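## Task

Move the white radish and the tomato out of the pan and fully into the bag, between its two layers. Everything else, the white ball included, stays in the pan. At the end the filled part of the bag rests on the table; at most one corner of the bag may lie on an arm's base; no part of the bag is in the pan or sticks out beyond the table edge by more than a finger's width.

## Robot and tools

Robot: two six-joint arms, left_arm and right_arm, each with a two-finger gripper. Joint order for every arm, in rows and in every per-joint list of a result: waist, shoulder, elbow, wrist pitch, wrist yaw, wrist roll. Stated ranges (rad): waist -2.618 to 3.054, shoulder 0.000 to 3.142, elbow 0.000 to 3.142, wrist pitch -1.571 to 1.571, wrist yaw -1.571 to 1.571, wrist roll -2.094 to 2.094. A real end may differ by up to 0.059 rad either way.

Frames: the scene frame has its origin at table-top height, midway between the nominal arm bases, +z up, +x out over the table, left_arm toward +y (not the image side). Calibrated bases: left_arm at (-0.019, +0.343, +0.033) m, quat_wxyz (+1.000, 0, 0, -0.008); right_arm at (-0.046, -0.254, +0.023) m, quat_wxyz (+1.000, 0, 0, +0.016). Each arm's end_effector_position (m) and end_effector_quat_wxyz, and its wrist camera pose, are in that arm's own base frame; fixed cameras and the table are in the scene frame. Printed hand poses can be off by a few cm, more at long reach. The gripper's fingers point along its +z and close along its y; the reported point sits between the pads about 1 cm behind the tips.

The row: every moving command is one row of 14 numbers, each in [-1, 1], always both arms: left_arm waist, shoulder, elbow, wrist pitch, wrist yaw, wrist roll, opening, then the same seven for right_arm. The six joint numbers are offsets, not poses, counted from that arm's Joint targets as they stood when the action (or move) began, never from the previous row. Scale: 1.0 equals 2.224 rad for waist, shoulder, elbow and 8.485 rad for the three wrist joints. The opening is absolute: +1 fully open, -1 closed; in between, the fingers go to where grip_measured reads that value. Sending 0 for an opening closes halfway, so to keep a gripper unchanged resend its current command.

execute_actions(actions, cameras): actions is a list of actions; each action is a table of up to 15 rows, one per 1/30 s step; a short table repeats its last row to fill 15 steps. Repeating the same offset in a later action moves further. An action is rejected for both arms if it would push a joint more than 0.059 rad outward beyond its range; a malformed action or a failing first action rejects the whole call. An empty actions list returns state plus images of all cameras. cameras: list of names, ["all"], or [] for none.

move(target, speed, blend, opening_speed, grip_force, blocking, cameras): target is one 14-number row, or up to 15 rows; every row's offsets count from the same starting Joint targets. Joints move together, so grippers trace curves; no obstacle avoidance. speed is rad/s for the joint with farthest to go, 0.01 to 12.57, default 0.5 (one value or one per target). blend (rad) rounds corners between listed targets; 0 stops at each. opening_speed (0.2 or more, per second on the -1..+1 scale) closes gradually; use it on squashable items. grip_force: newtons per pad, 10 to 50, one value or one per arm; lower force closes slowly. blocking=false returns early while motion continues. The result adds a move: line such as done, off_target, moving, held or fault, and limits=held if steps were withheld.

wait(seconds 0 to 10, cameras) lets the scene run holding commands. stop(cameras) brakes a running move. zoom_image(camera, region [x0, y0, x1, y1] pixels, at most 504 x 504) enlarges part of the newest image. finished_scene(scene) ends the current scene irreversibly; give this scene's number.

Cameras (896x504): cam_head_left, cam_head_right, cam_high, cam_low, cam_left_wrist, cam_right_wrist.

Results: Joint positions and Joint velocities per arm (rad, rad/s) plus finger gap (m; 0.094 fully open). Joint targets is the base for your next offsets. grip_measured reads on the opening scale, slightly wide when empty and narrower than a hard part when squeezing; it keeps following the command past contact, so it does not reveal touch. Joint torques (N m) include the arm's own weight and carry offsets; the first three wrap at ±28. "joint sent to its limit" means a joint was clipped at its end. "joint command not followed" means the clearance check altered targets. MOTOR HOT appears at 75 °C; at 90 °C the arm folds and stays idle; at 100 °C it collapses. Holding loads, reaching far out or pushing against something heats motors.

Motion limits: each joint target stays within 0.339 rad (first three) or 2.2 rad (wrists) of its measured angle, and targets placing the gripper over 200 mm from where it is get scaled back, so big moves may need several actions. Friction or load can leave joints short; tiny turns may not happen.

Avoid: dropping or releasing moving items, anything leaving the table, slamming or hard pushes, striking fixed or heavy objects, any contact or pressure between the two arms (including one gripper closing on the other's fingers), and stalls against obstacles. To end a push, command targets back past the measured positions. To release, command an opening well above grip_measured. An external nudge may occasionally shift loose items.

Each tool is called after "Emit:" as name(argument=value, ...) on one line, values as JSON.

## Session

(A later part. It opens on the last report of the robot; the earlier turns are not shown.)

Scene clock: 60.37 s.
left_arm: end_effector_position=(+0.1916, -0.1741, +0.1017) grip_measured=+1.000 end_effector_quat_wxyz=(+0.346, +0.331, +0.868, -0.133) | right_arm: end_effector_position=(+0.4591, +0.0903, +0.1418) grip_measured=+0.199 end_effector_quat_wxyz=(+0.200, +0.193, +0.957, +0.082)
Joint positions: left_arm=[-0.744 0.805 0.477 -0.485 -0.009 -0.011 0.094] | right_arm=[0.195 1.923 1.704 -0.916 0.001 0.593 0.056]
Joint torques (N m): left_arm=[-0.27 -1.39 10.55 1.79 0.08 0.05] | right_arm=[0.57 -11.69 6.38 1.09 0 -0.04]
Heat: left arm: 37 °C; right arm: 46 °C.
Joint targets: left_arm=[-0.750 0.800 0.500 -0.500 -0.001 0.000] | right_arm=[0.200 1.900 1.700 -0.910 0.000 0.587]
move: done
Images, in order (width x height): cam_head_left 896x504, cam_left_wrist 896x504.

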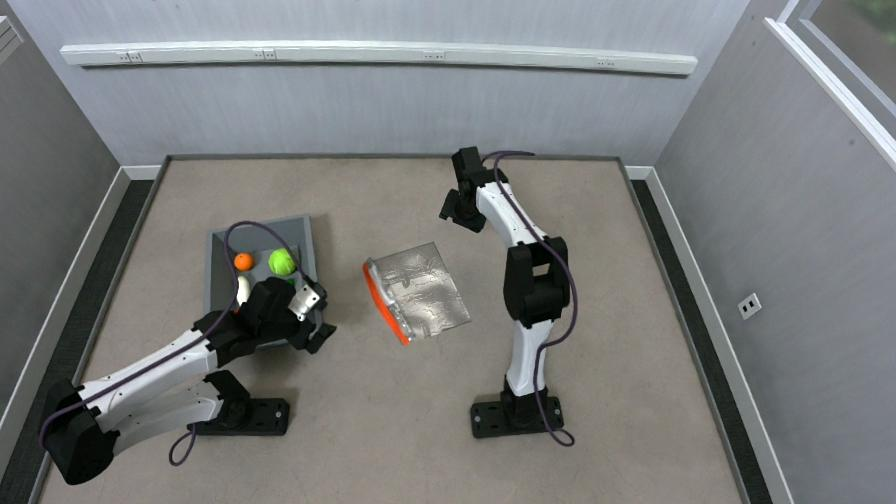

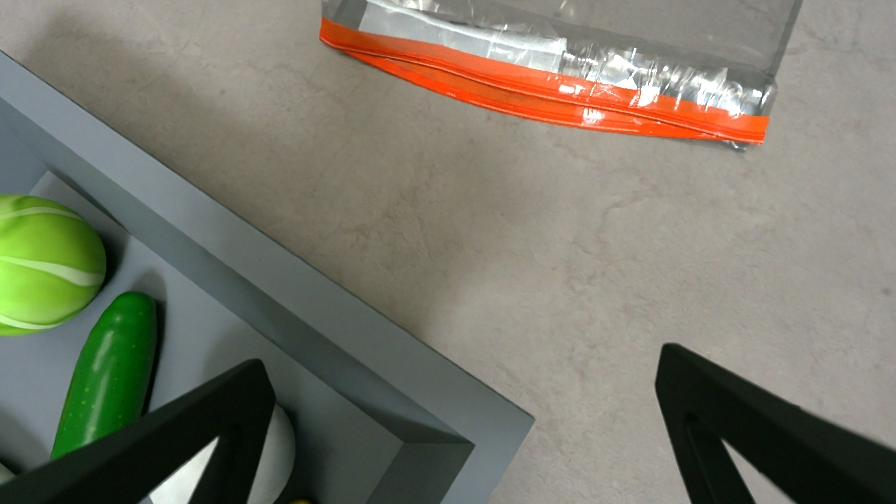

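Emit:
move(target=[0, 0, 0, 0, 0, 0, 1, 0.2425, 0.0742, -0.0585, -0.0093, 0, -0.0278, 0.2], speed=0.7, cameras=["cam_left_wrist", "cam_right_wrist"])

Emit:
zoom_image(camera="cam_left_wrist", region=[300, 0, 804, 300])

Scene clock: 62.97 s.
left_arm: end_effector_position=(+0.1916, -0.1741, +0.1017) grip_measured=+1.000 end_effector_quat_wxyz=(+0.346, +0.331, +0.868, -0.133) | right_arm: end_effector_position=(+0.3032, +0.2803, +0.0397) grip_measured=+0.199 end_effector_quat_wxyz=(+0.043, -0.192, +0.980, +0.027)
Joint positions: left_arm=[-0.744 0.805 0.477 -0.485 -0.009 -0.011 0.094] | right_arm=[0.746 2.054 1.571 -0.985 -0.001 0.359 0.056]
Joint torques (N m): left_arm=[-0.31 -1.39 10.56 1.78 0.09 0.05] | right_arm=[-0.51 -9.14 5.97 0.42 0.01 -0.06]
Heat: left arm: 37 °C; right arm: 46 °C.
Joint targets: left_arm=[-0.750 0.800 0.500 -0.500 -0.001 0.000] | right_arm=[0.740 2.065 1.570 -0.989 0.000 0.351]
move: done
Images, in order (width x height): cam_left_wrist 896x504, cam_right_wrist 896x504.

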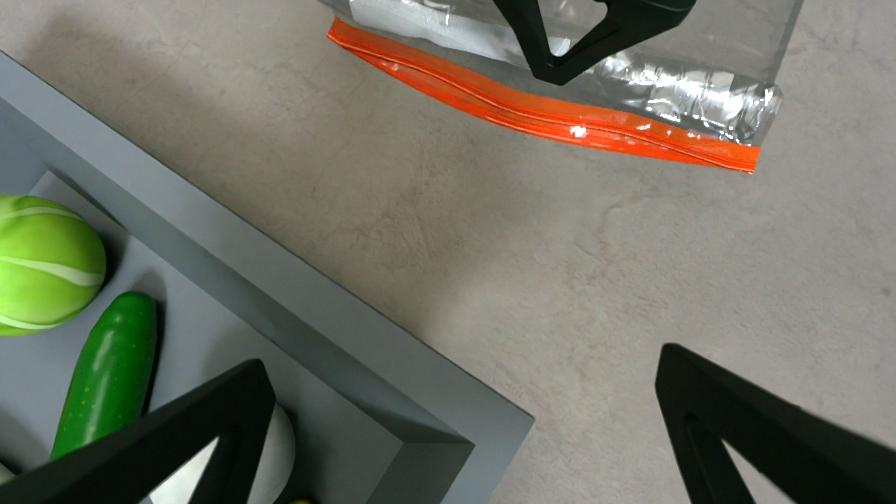

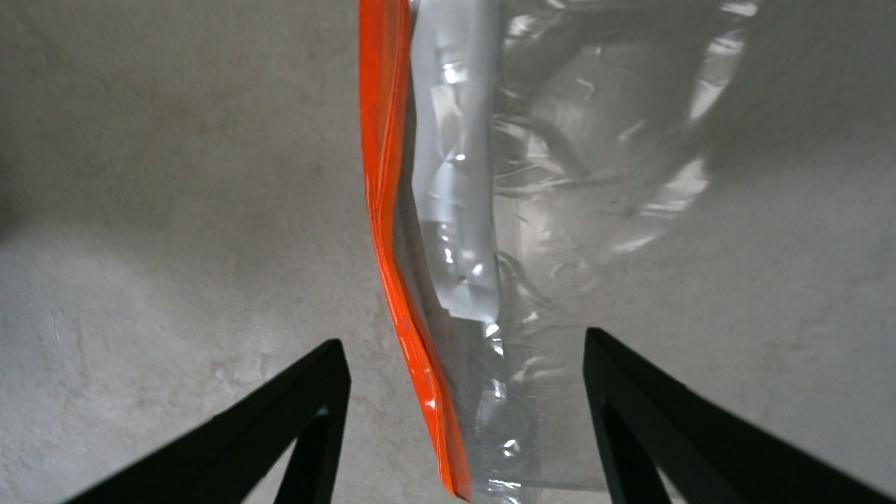

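Scaled by 1.000.

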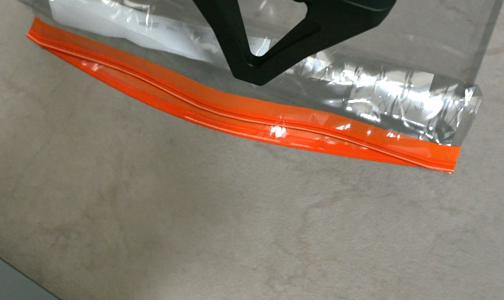

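Emit:
zoom_image(camera="cam_right_wrist", region=[300, 100, 560, 360])

Scaled by 1.938 from the camera's 896x504 image, which has a finer 1280x720 frame.

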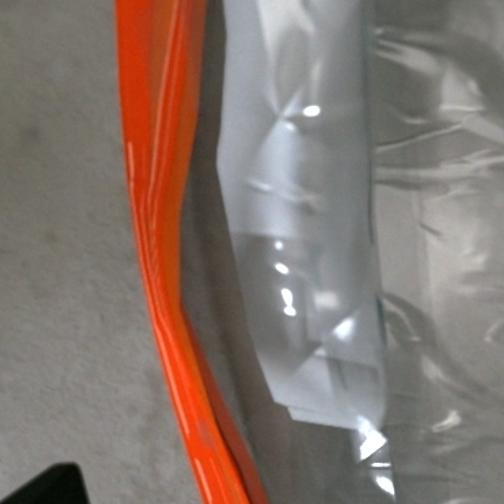

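Emit:
move(target=[0, 0, 0, 0, 0, 0, 1, 0.0528, 0.1749, 0.2734, -0.0508, 0.0324, 0.0176, 0.2], speed=0.5, cameras=["cam_left_wrist", "cam_right_wrist"])

Emit:
zoom_image(camera="cam_left_wrist", region=[300, 0, 804, 300])

Scene clock: 67.47 s.
left_arm: end_effector_position=(+0.1916, -0.1741, +0.1017) grip_measured=+1.000 end_effector_quat_wxyz=(+0.346, +0.331, +0.868, -0.133) | right_arm: end_effector_position=(+0.3249, +0.3038, +0.0331) grip_measured=+0.199 end_effector_quat_wxyz=(+0.032, -0.186, +0.972, -0.141)
Joint positions: left_arm=[-0.744 0.805 0.477 -0.485 -0.009 -0.011 0.094] | right_arm=[0.853 2.437 2.151 -1.412 0.262 0.492 0.056]
Joint torques (N m): left_arm=[-0.24 -1.37 10.58 1.78 0.08 0.05] | right_arm=[0.46 -10.88 8.34 -0.09 0.28 0.16]
Heat: left arm: 38 °C; right arm: 45 °C.
Joint targets: left_arm=[-0.750 0.800 0.500 -0.500 -0.001 0.000] | right_arm=[0.857 2.454 2.178 -1.420 0.275 0.500]
move: done
Images, in order (width x height): cam_left_wrist 896x504, cam_right_wrist 896x504.

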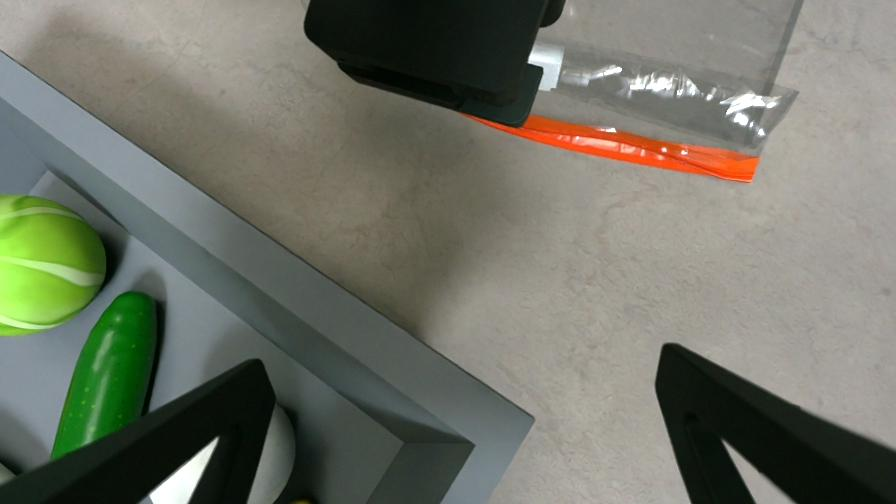

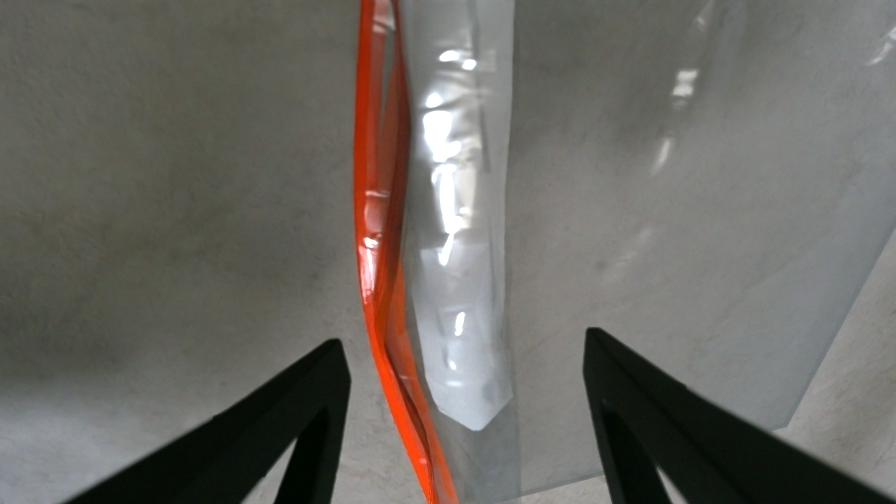

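Scaled by 1.000.

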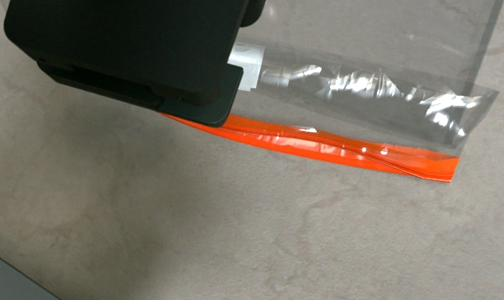

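Emit:
move(target=[0, 0, 0, 0, 0, 0, 1, 0, 0.0072, -0.062, 0.0126, 0, 0, 0.2], speed=0.2, cameras=["cam_left_wrist", "cam_right_wrist"])

Emit:
zoom_image(camera="cam_left_wrist", region=[300, 0, 804, 300])

Emit:
zoom_image(camera="cam_right_wrist", region=[240, 200, 660, 460])

Scene clock: 69.43 s.
left_arm: end_effector_position=(+0.1916, -0.1741, +0.1017) grip_measured=+1.000 end_effector_quat_wxyz=(+0.346, +0.331, +0.868, -0.133) | right_arm: end_effector_position=(+0.3187, +0.2957, +0.0007) grip_measured=+0.199 end_effector_quat_wxyz=(+0.018, -0.188, +0.970, -0.155)
Joint positions: left_arm=[-0.744 0.805 0.477 -0.485 -0.009 -0.011 0.094] | right_arm=[0.853 2.453 2.045 -1.33 0.266 0.493 0.056]
Joint torques (N m): left_arm=[-0.31 -1.36 10.56 1.78 0.08 0.05] | right_arm=[0.39 -10.91 5.15 0.13 0.22 0.15]
Heat: left arm: 38 °C; right arm: 45 °C.
Joint targets: left_arm=[-0.750 0.800 0.500 -0.500 -0.001 0.000] | right_arm=[0.857 2.470 2.040 -1.313 0.275 0.500]
move: done
Images, in order (width x height): cam_left_wrist 896x504, cam_right_wrist 896x504.

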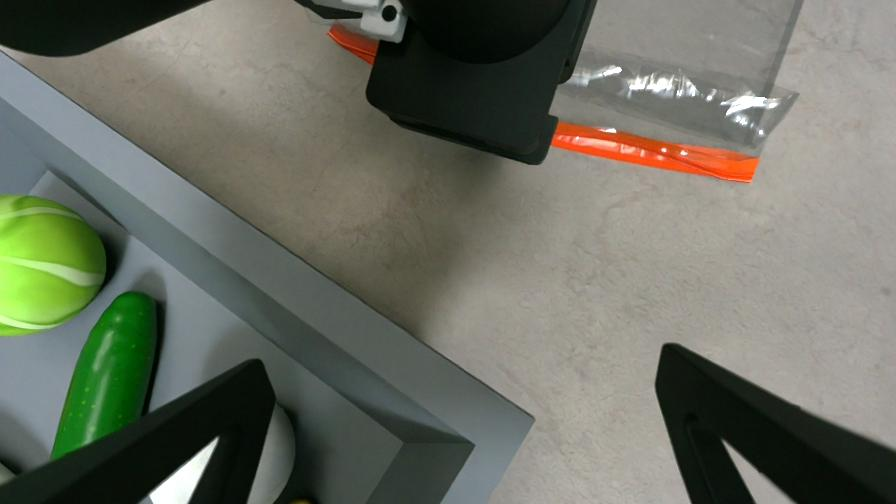

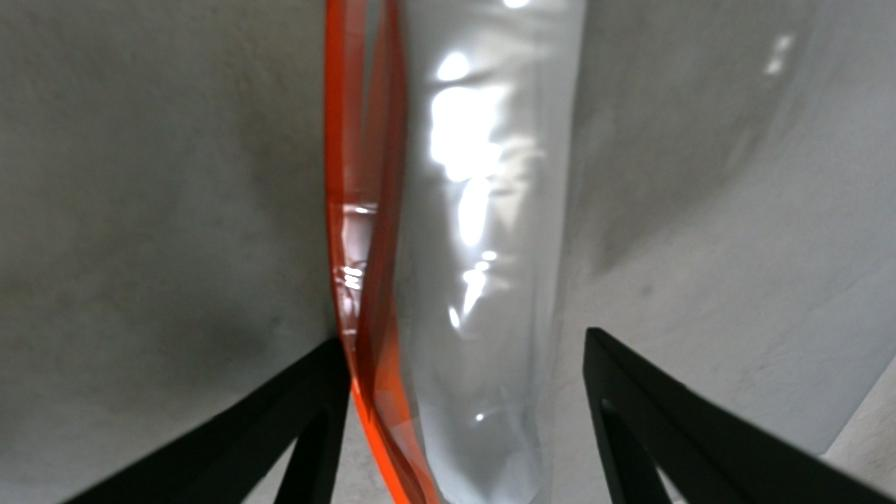

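Scaled by 1.000.

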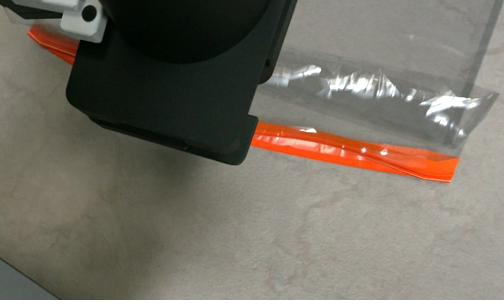

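Scaled by 1.200 from the camera's 896x504 image, which has a finer 1280x720 frame.

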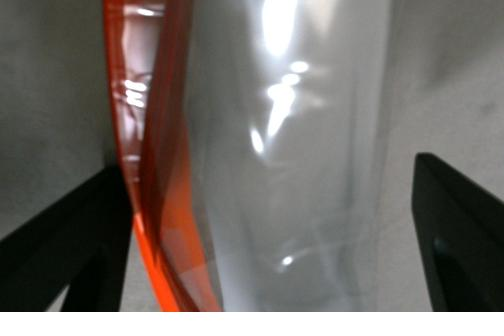

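Emit:
move(target=[[0, 0, 0, 0, 0, 0, 1, 0, -0.0135, 0, 0, 0, 0, 0.2], [0, 0, 0, 0, 0, 0, 1, -0.0144, 0.0378, 0.1084, -0.0114, 0, -0.0038, 0.2]], speed=0.2, blend=0.02, cameras=["cam_right_wrist"])

Emit:
zoom_image(camera="cam_right_wrist", region=[240, 200, 660, 460])

Scene clock: 72.67 s.
left_arm: end_effector_position=(+0.1916, -0.1741, +0.1017) grip_measured=+1.000 end_effector_quat_wxyz=(+0.346, +0.331, +0.868, -0.133) | right_arm: end_effector_position=(+0.3454, +0.3103, +0.0137) grip_measured=+0.199 end_effector_quat_wxyz=(+0.037, -0.182, +0.973, -0.139)
Joint positions: left_arm=[-0.744 0.805 0.477 -0.485 -0.009 -0.011 0.094] | right_arm=[0.831 2.534 2.254 -1.402 0.266 0.475 0.056]
Joint torques (N m): left_arm=[-0.29 -1.36 10.59 1.78 0.09 0.05] | right_arm=[-0.49 -11.21 8.34 0.05 0.22 -0.02]
Heat: left arm: 38 °C; right arm: 45 °C.
Joint targets: left_arm=[-0.750 0.800 0.500 -0.500 -0.001 0.000] | right_arm=[0.825 2.554 2.281 -1.409 0.275 0.468]
move: done; blend cut to 0.015 rad at target 1
Images, in order (width x height): cam_right_wrist 896x504.

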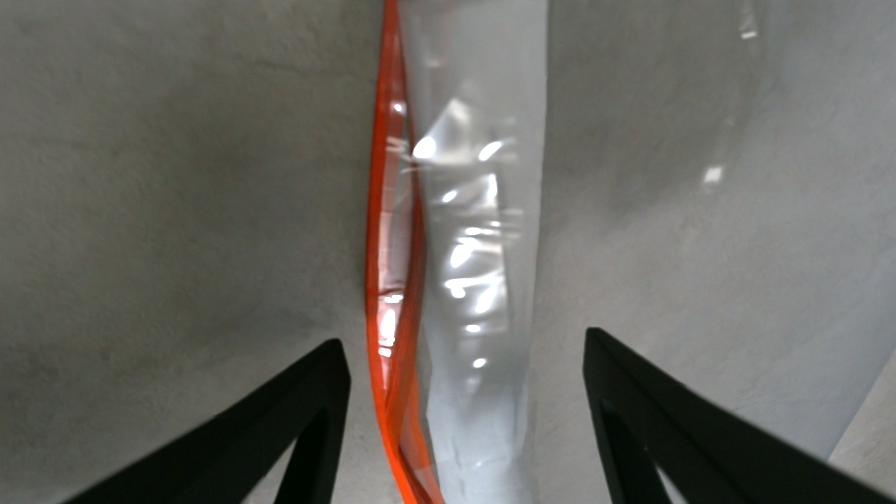

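Scaled by 1.200 from the camera's 896x504 image, which has a finer 1280x720 frame.

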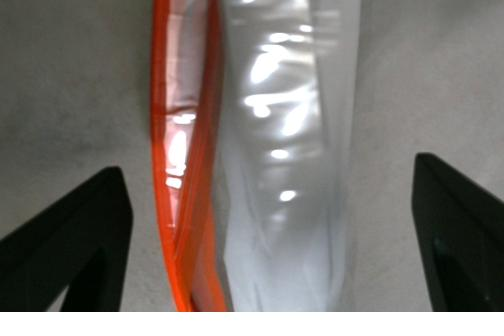

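Emit:
move(target=[0, 0, 0, 0, 0, 0, 1, -0.0119, -0.0076, -0.0553, 0.0111, 0, -0.0031, 0.2], speed=0.15, cameras=["cam_right_wrist"])

Emit:
zoom_image(camera="cam_right_wrist", region=[240, 200, 660, 460])

Scene clock: 74.57 s.
left_arm: end_effector_position=(+0.1916, -0.1741, +0.1017) grip_measured=+1.000 end_effector_quat_wxyz=(+0.346, +0.331, +0.868, -0.133) | right_arm: end_effector_position=(+0.3482, +0.3004, -0.0009) grip_measured=+0.199 end_effector_quat_wxyz=(+0.029, -0.187, +0.971, -0.143)
Joint positions: left_arm=[-0.744 0.805 0.477 -0.485 -0.009 -0.011 0.094] | right_arm=[0.812 2.53 2.187 -1.35 0.267 0.448 0.056]
Joint torques (N m): left_arm=[-0.28 -1.37 10.56 1.78 0.09 0.05] | right_arm=[-1.25 -12.26 3.06 0.36 0.22 0.04]
Heat: left arm: 38 °C; right arm: 46 °C.
Joint targets: left_arm=[-0.750 0.800 0.500 -0.500 -0.001 0.000] | right_arm=[0.799 2.537 2.158 -1.316 0.275 0.441]
move: done
Images, in order (width x height): cam_right_wrist 896x504.

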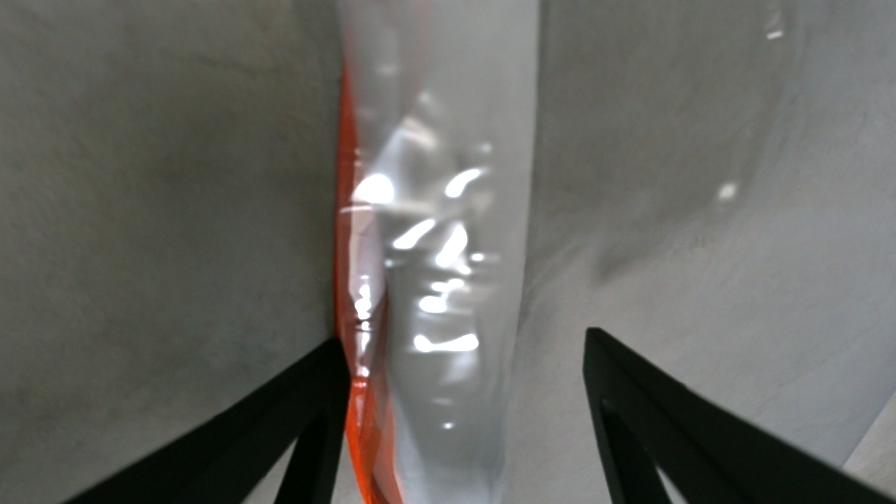

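Scaled by 1.200 from the camera's 896x504 image, which has a finer 1280x720 frame.

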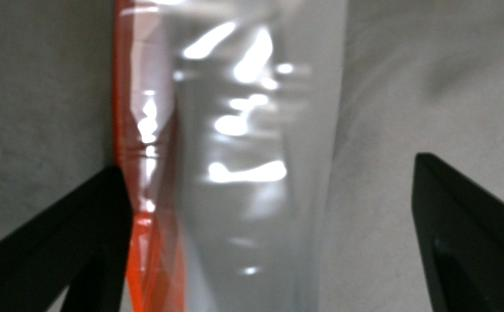

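Emit:
move(target=[0, 0, 0, 0, 0, 0, 1, -0.0108, -0.03, 0, 0, 0, -0.0028, 0.2], speed=0.15, cameras=["cam_right_wrist"])

Emit:
zoom_image(camera="cam_right_wrist", region=[240, 200, 660, 460])

Scene clock: 76.00 s.
left_arm: end_effector_position=(+0.1916, -0.1741, +0.1017) grip_measured=+1.000 end_effector_quat_wxyz=(+0.346, +0.331, +0.868, -0.133) | right_arm: end_effector_position=(+0.3561, +0.2914, +0.0003) grip_measured=+0.199 end_effector_quat_wxyz=(+0.028, -0.184, +0.973, -0.138)
Joint positions: left_arm=[-0.744 0.805 0.477 -0.485 -0.009 -0.011 0.094] | right_arm=[0.783 2.517 2.169 -1.335 0.26 0.424 0.056]
Joint torques (N m): left_arm=[-0.28 -1.36 10.58 1.78 0.08 0.06] | right_arm=[-0.79 -16.9 4.72 0.27 0.24 0.03]
Heat: left arm: 38 °C; right arm: 46 °C.
Joint targets: left_arm=[-0.750 0.800 0.500 -0.500 -0.001 0.000] | right_arm=[0.775 2.470 2.158 -1.316 0.275 0.418]
move: off_target (right_arm); right_arm: the shoulder is farthest, 0.046 rad from its target
Images, in order (width x height): cam_right_wrist 896x504.

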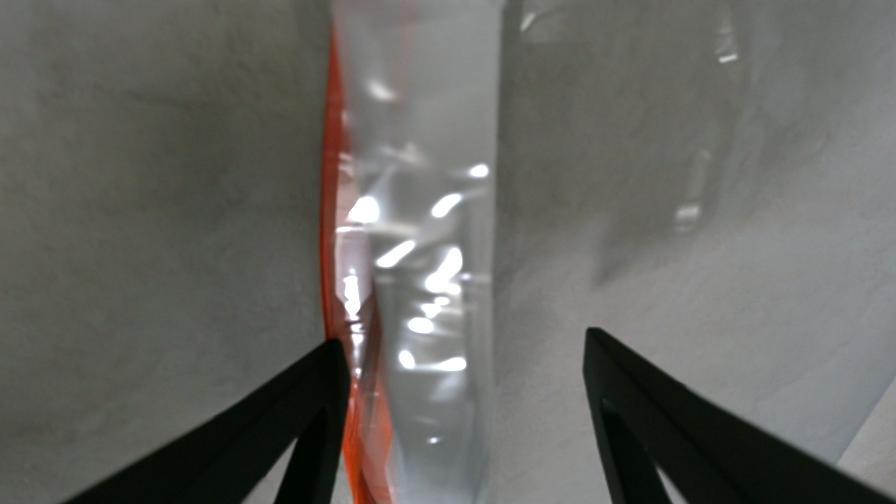

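Scaled by 1.200 from the camera's 896x504 image, which has a finer 1280x720 frame.

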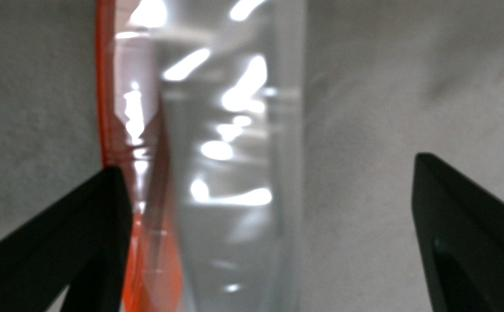

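Emit:
move(target=[0, 0, 0, 0, 0, 0, 1, 0, 0, 0, 0, 0, 0, -1], opening_speed=0.5, cameras=["cam_right_wrist", "cam_left_wrist"])

Emit:
zoom_image(camera="cam_right_wrist", region=[240, 200, 660, 460])

Scene clock: 78.90 s.
left_arm: end_effector_position=(+0.1916, -0.1741, +0.1017) grip_measured=+1.000 end_effector_quat_wxyz=(+0.346, +0.331, +0.868, -0.133) | right_arm: end_effector_position=(+0.3573, +0.2913, -0.0012) grip_measured=-0.982 end_effector_quat_wxyz=(+0.031, -0.184, +0.972, -0.139)
Joint positions: left_arm=[-0.744 0.805 0.477 -0.485 -0.009 -0.011 0.094] | right_arm=[0.783 2.517 2.163 -1.325 0.266 0.423 0.001]
Joint torques (N m): left_arm=[-0.27 -1.36 10.62 1.78 0.08 0.05] | right_arm=[-0.81 -16.91 5.37 0.16 0.18 0.02]
Heat: left arm: 39 °C; right arm: 49 °C.
Joint targets: left_arm=[-0.750 0.800 0.500 -0.500 -0.001 0.000] | right_arm=[0.775 2.470 2.158 -1.316 0.275 0.418]
move: off_target (right_arm); right_arm: the shoulder is farthest, 0.047 rad from its target
Images, in order (width x height): cam_left_wrist 896x504, cam_right_wrist 896x504.

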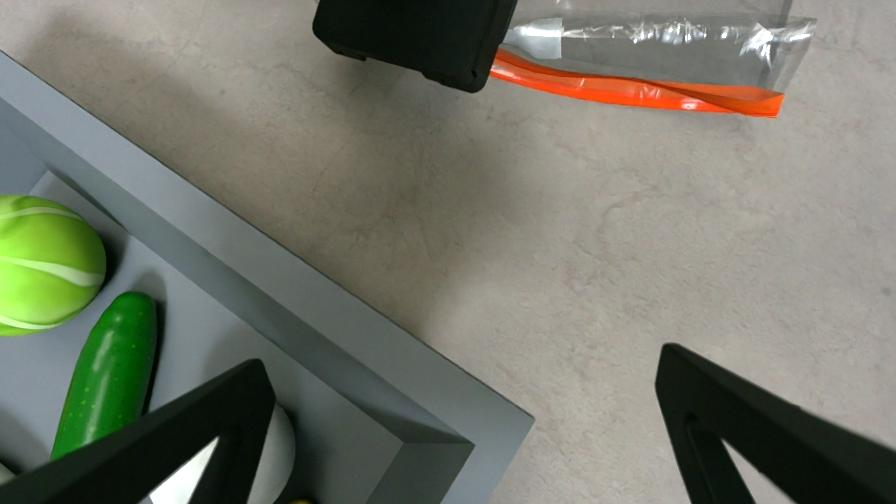

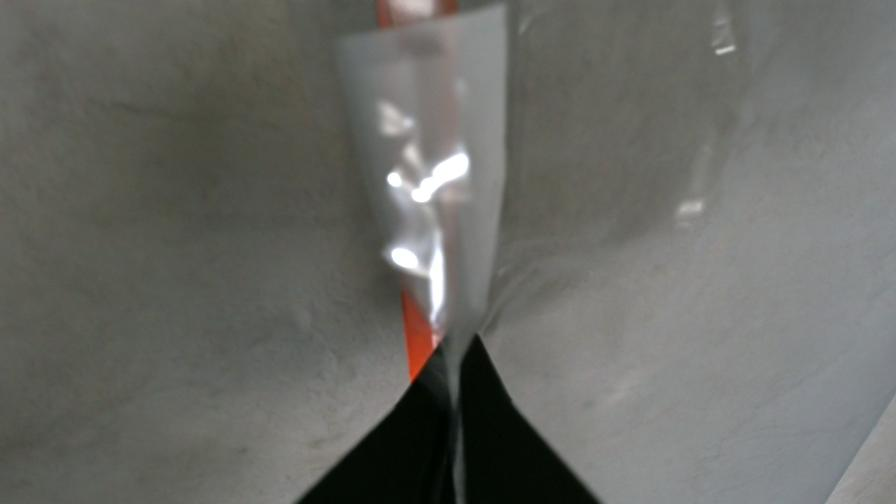

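Scaled by 1.200 from the camera's 896x504 image, which has a finer 1280x720 frame.

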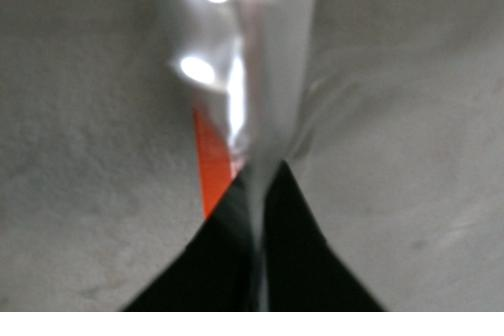

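Emit:
move(target=[0, 0, 0, 0, 0, 0, 1, 0, -0.036, 0.022, -0.008, 0, 0, -1], speed=0.1, cameras=["cam_right_wrist", "cam_left_wrist", "cam_low"])

Emit:
zoom_image(camera="cam_low", region=[350, 230, 600, 370])

Emit:
zoom_image(camera="cam_left_wrist", region=[400, 0, 896, 200])

Scene clock: 80.53 s.
left_arm: end_effector_position=(+0.1916, -0.1741, +0.1017) grip_measured=+1.000 end_effector_quat_wxyz=(+0.346, +0.331, +0.868, -0.133) | right_arm: end_effector_position=(+0.3567, +0.2907, +0.0335) grip_measured=-0.982 end_effector_quat_wxyz=(+0.045, -0.182, +0.974, -0.130)
Joint positions: left_arm=[-0.744 0.805 0.477 -0.485 -0.009 -0.011 0.094] | right_arm=[0.783 2.45 2.182 -1.376 0.266 0.423 0.001]
Joint torques (N m): left_arm=[-0.28 -1.37 10.58 1.78 0.09 0.06] | right_arm=[-0.79 -17.87 8.18 0 0.22 0.01]
Heat: left arm: 39 °C; right arm: 50 °C.
Joint targets: left_arm=[-0.750 0.800 0.500 -0.500 -0.001 0.000] | right_arm=[0.775 2.390 2.207 -1.383 0.275 0.418]
move: off_target (right_arm); right_arm: the shoulder is farthest, 0.060 rad from its target
Images, in order (width x height): cam_low 896x504, cam_left_wrist 896x504, cam_right_wrist 896x504.

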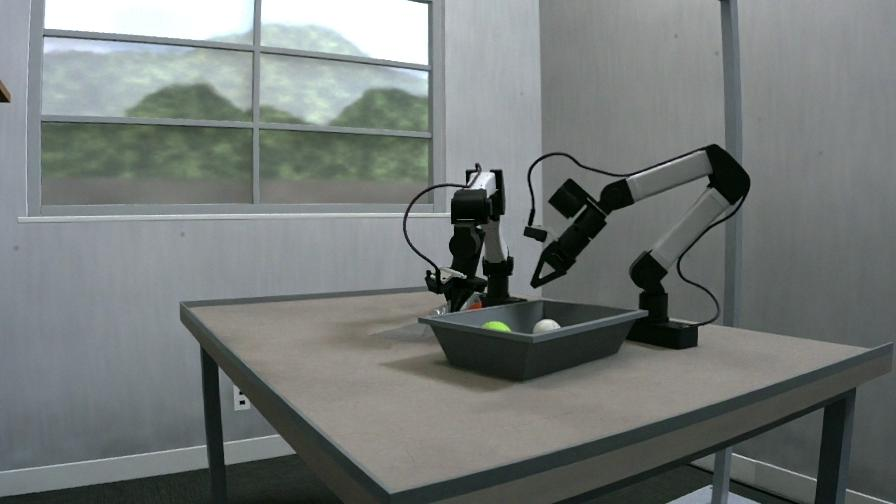

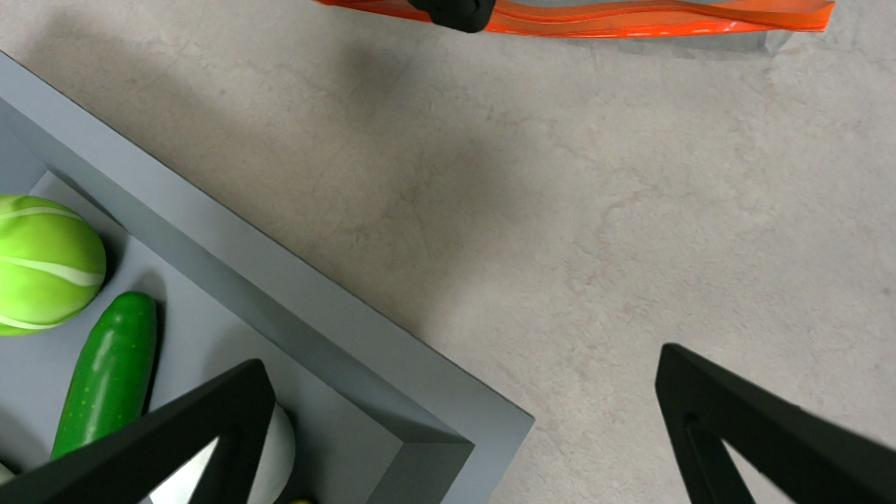

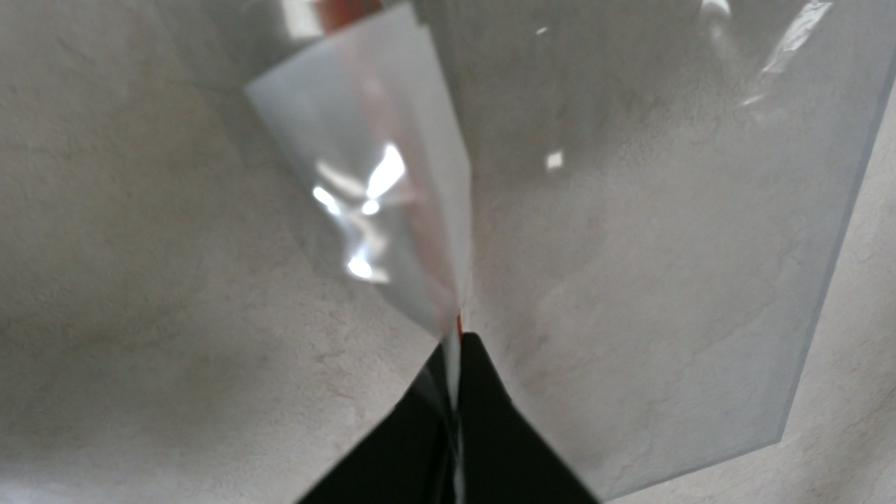

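Scaled by 2.016 from the camera's 896x504 image, which has a finer 1280x720 frame.

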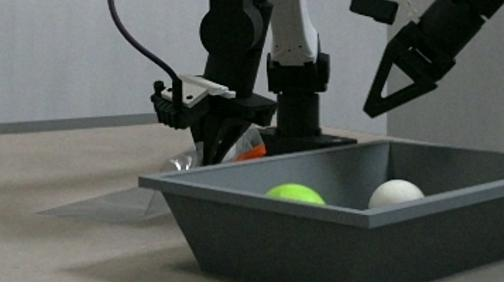

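Scaled by 1.016 from the camera's 896x504 image, which has a finer 1280x720 frame.

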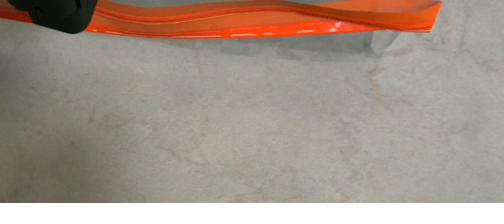

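Emit:
move(target=[0, 0, 0, 0.0283, 0, 0, 1, 0, 0, 0, 0, 0, 0, -1], cameras=["cam_left_wrist", "cam_head_left"])

Emit:
zoom_image(camera="cam_left_wrist", region=[300, 0, 804, 300])

Emit:
zoom_image(camera="cam_head_left", region=[280, 200, 500, 370])

Scene clock: 82.07 s.
left_arm: end_effector_position=(+0.2173, -0.1978, +0.1430) grip_measured=+1.000 end_effector_quat_wxyz=(+0.438, +0.314, +0.825, -0.169) | right_arm: end_effector_position=(+0.3566, +0.2906, +0.0335) grip_measured=-0.982 end_effector_quat_wxyz=(+0.045, -0.182, +0.974, -0.130)
Joint positions: left_arm=[-0.744 0.805 0.477 -0.266 -0.009 -0.011 0.094] | right_arm=[0.783 2.45 2.182 -1.376 0.266 0.423 0.001]
Joint torques (N m): left_arm=[-0.29 -1.52 10.81 2.29 0.08 0.05] | right_arm=[-0.81 -17.83 8.23 0.07 0.22 0.01]
Heat: left arm: 39 °C; right arm: 52 °C.
Joint targets: left_arm=[-0.750 0.800 0.500 -0.260 -0.001 0.000] | right_arm=[0.775 2.390 2.207 -1.383 0.275 0.418]
move: off_target (right_arm); right_arm: the shoulder is farthest, 0.060 rad from its target
Images, in order (width x height): cam_head_left 896x504, cam_left_wrist 896x504.

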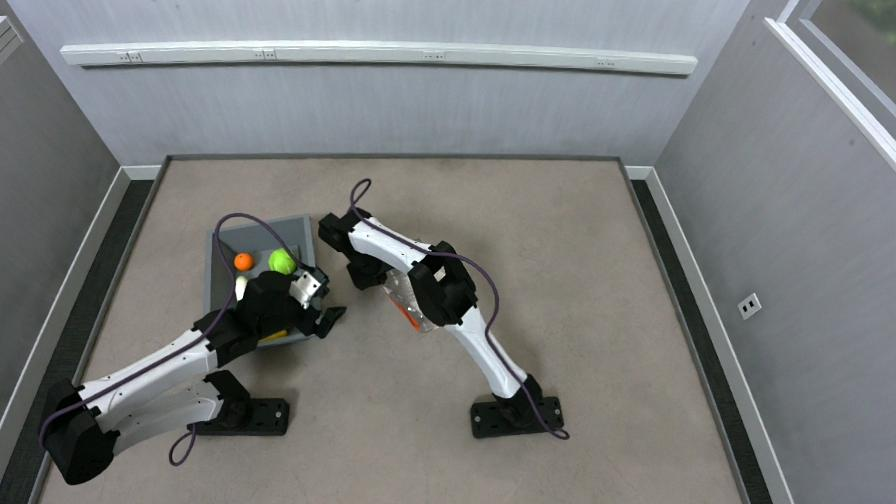

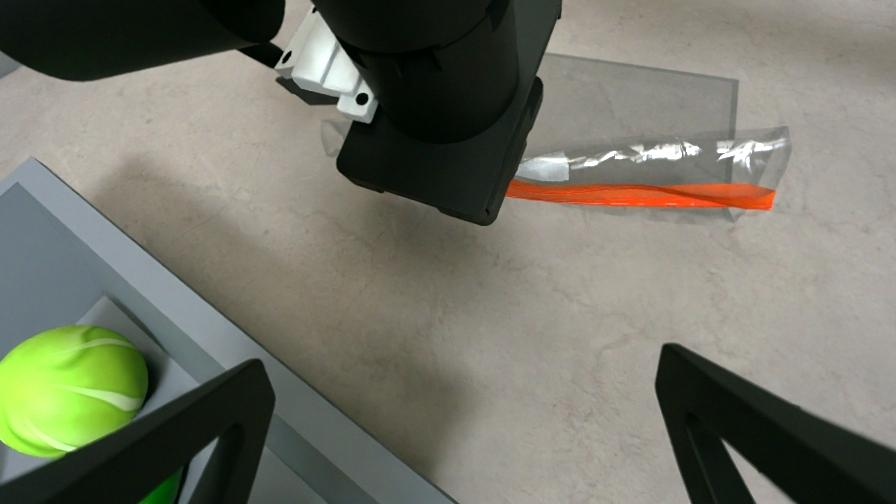

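Scaled by 1.000.

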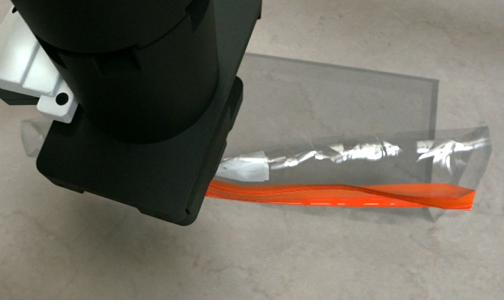

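Scaled by 2.291 from the camera's 896x504 image, which has a finer 1280x720 frame.

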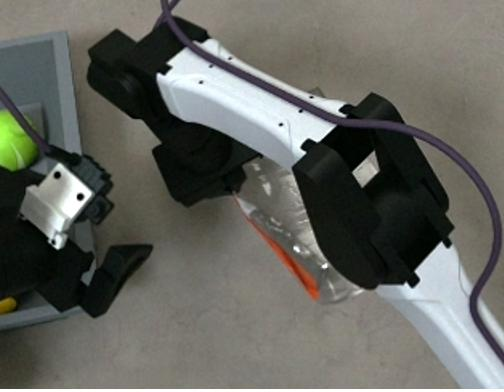

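Emit:
move(target=[[0, 0, 0, 0, 0, 0, 1, 0, 0.036, -0.026, 0.008, 0, 0, -1], [0, 0, 0, 0, 0, 0, 1, 0, 0.036, -0.026, 0.008, 0, 0, 0.1],[0, 0, 0, 0, 0, 0, 1, 0, -0.12, 0.02, -0.03, -0.0324, 0, 0.1],[0, 0, 0, 0, 0, 0, 1, -0.22, -0.2, 0.02, -0.03, -0.0324, 0, 0.1]], speed=0.5, opening_speed=1, cameras=["cam_left_wrist", "cam_head_left"])

Emit:
zoom_image(camera="cam_left_wrist", region=[300, 0, 804, 300])

Emit:
zoom_image(camera="cam_head_left", region=[280, 200, 500, 370])

target 3 of 4 would take right_arm's wrist pitch more than 0.059 radians past the lower end of its range (-1.571 radians), so nothing of the call was run. Give that joint a number nearer 0 in that row, or first move the joint away from that end.
Scene clock: 83.17 s.
left_arm: end_effector_position=(+0.2174, -0.1979, +0.1431) grip_measured=+1.000 end_effector_quat_wxyz=(+0.438, +0.314, +0.825, -0.169) | right_arm: end_effector_position=(+0.3566, +0.2906, +0.0335) grip_measured=-0.982 end_effector_quat_wxyz=(+0.045, -0.182, +0.974, -0.130)
Joint positions: left_arm=[-0.744 0.805 0.477 -0.265 -0.009 -0.011 0.094] | right_arm=[0.783 2.45 2.182 -1.376 0.266 0.423 0.001]
Joint torques (N m): left_arm=[-0.25 -1.58 10.82 2.28 0.1 0.05] | right_arm=[-0.8 -17.84 8.24 0.06 0.22 0.01]
Heat: left arm: 39 °C; right arm: 53 °C.
Joint targets: left_arm=[-0.750 0.800 0.500 -0.260 -0.001 0.000] | right_arm=[0.775 2.390 2.207 -1.383 0.275 0.418]
Tool commands: left_gripper/opening=+1.0 right_gripper/opening=-1.0

Scaled by 1.000.
This view is cut from an older image: the scene may have changed since it was taken.

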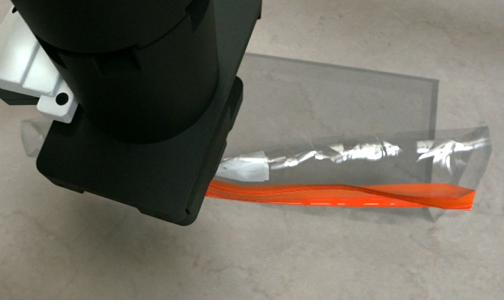

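Scaled by 2.291 from the camera's 896x504 image, which has a finer 1280x720 frame.
This view is cut from an older image: the scene may have changed since it was taken.

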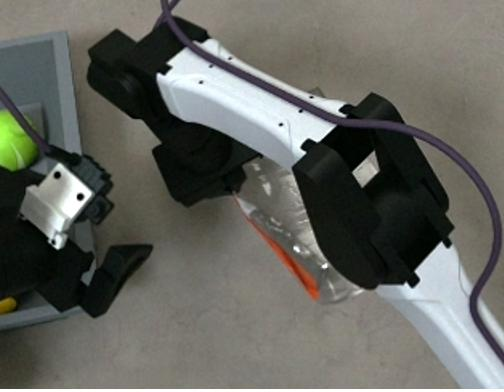

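Emit:
move(target=[[0, 0, 0, 0, 0, 0, 1, 0, 0.036, -0.026, 0.008, 0, 0, -1], [0, 0, 0, 0, 0, 0, 1, 0, 0.036, -0.026, 0.008, 0, 0, 0.1],[0, 0, 0, 0, 0, 0, 1, 0, -0.12, 0.0, 0.0, -0.0324, 0, 0.1],[0, 0, 0, 0, 0, 0, 1, -0.25, -0.2, 0.0, 0.02, -0.0324, 0, 0.1]], speed=0.5, opening_speed=1, cameras=["cam_left_wrist", "cam_head_left"])

Emit:
zoom_image(camera="cam_left_wrist", region=[300, 0, 804, 300])

Emit:
zoom_image(camera="cam_head_left", region=[280, 200, 500, 370])

Scene clock: 88.97 s.
left_arm: end_effector_position=(+0.2174, -0.1979, +0.1431) grip_measured=+1.000 end_effector_quat_wxyz=(+0.438, +0.314, +0.825, -0.169) | right_arm: end_effector_position=(+0.4723, +0.1019, +0.2494) grip_measured=+0.099 end_effector_quat_wxyz=(+0.254, +0.101, +0.958, +0.082)
Joint positions: left_arm=[-0.744 0.805 0.477 -0.265 -0.009 -0.011 0.094] | right_arm=[0.214 1.991 2.191 -1.232 0.003 0.423 0.052]
Joint torques (N m): left_arm=[-0.29 -1.58 10.84 2.28 0.08 0.05] | right_arm=[0.57 -13.86 7.92 1.41 -0.04 -0.03]
Heat: left arm: 39 °C; right arm: 54 °C.
Joint targets: left_arm=[-0.750 0.800 0.500 -0.260 -0.001 0.000] | right_arm=[0.218 1.946 2.207 -1.214 0.000 0.418]
move: off_target (right_arm); right_arm: the shoulder is farthest, 0.046 rad from its target
Images, in order (width x height): cam_head_left 896x504, cam_left_wrist 896x504.

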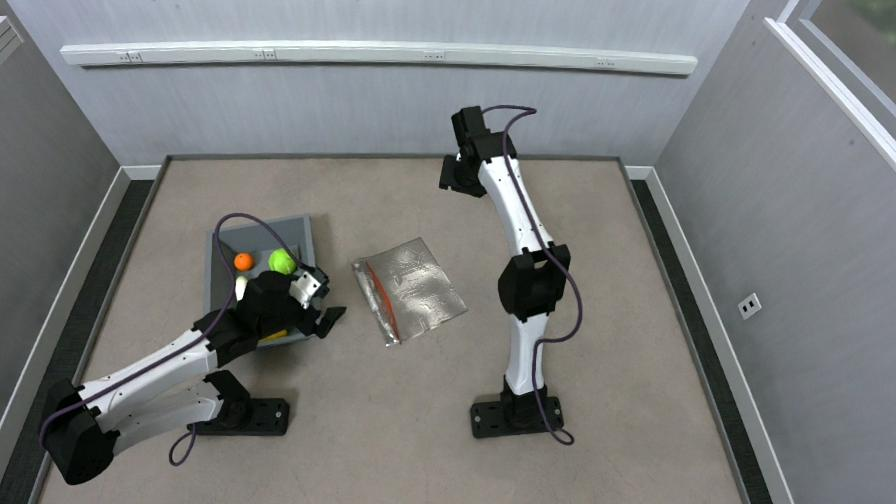

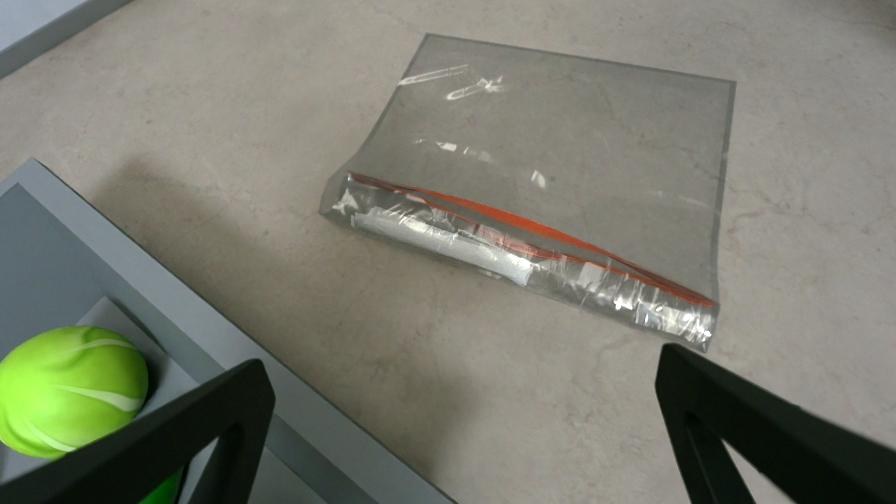

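Scaled by 1.000.

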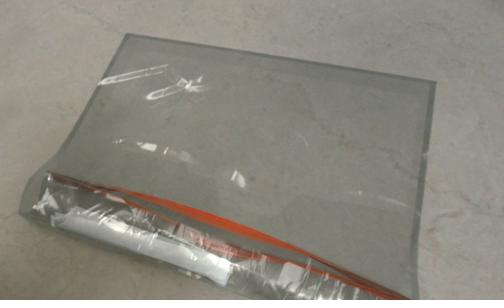

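Scaled by 2.291 from the camera's 896x504 image, which has a finer 1280x720 frame.

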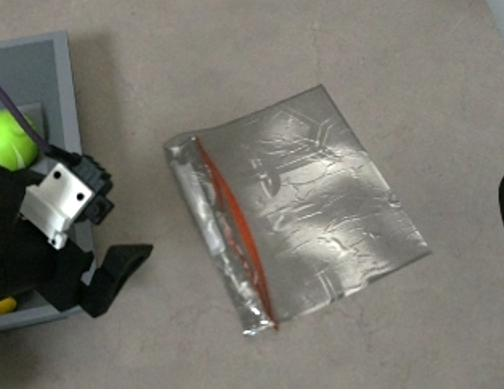

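Emit:
move(target=[0, 0, 0, 0, 0, 0, 1, 0.1938, 0.054, -0.2774, 0.0227, -0.0281, -0.0127, 0.2], speed=0.6, cameras=["cam_left_wrist", "cam_right_wrist"])

Emit:
zoom_image(camera="cam_left_wrist", region=[300, 0, 804, 380])

Emit:
zoom_image(camera="cam_right_wrist", region=[300, 50, 660, 360])

Scene clock: 91.97 s.
left_arm: end_effector_position=(+0.2174, -0.1979, +0.1431) grip_measured=+1.000 end_effector_quat_wxyz=(+0.438, +0.314, +0.825, -0.169) | right_arm: end_effector_position=(+0.2983, +0.2778, +0.0462) grip_measured=+0.199 end_effector_quat_wxyz=(-0.024, -0.169, +0.978, +0.116)
Joint positions: left_arm=[-0.744 0.805 0.477 -0.265 -0.009 -0.011 0.094] | right_arm=[0.653 2.059 1.589 -1.034 -0.228 0.318 0.056]
Joint torques (N m): left_arm=[-0.27 -1.57 10.82 2.28 0.08 0.04] | right_arm=[-0.23 -9.47 6.15 0.49 -0.28 -0.07]
Heat: left arm: 40 °C; right arm: 54 °C.
Joint targets: left_arm=[-0.750 0.800 0.500 -0.260 -0.001 0.000] | right_arm=[0.650 2.066 1.590 -1.021 -0.238 0.310]
move: done
Images, in order (width x height): cam_left_wrist 896x504, cam_right_wrist 896x504.

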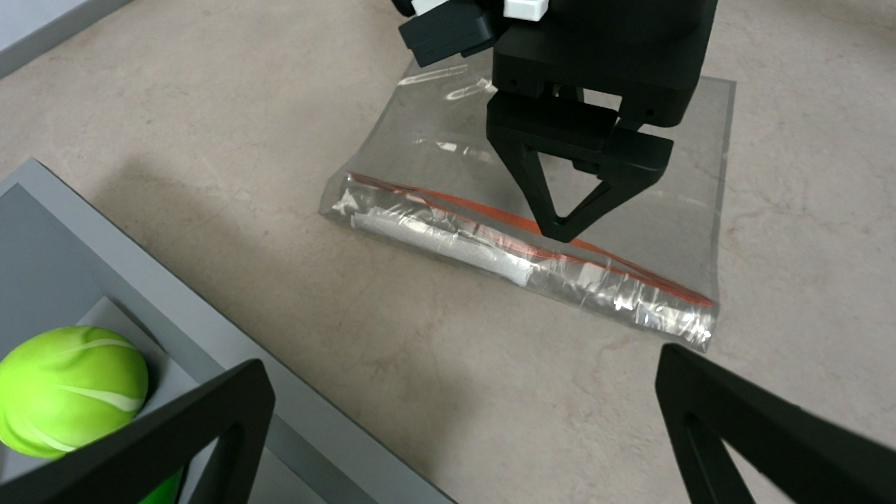

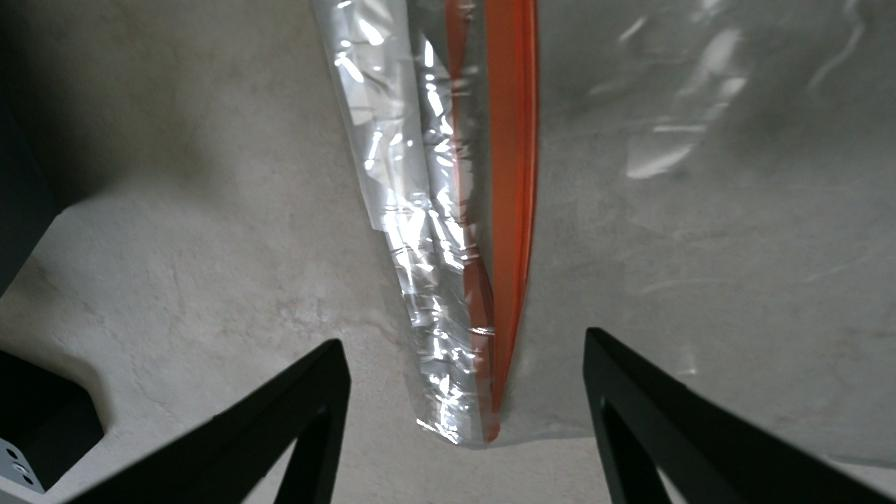

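Scaled by 1.000.

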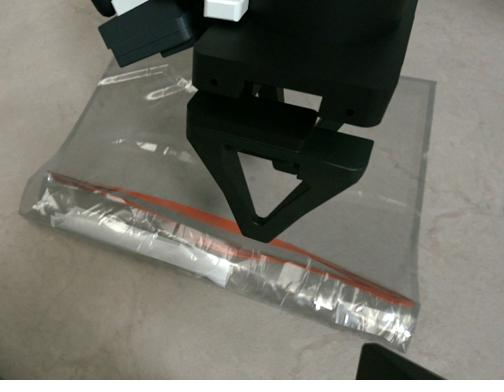

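Scaled by 1.400 from the camera's 896x504 image, which has a finer 1280x720 frame.

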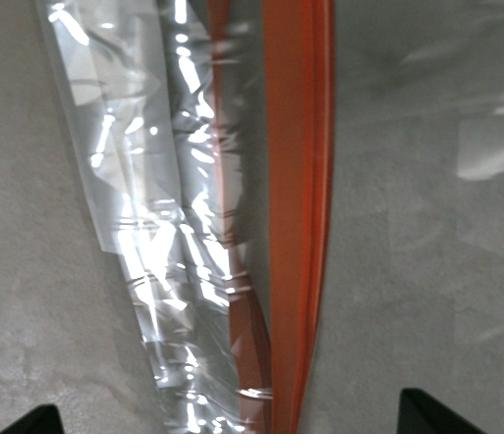

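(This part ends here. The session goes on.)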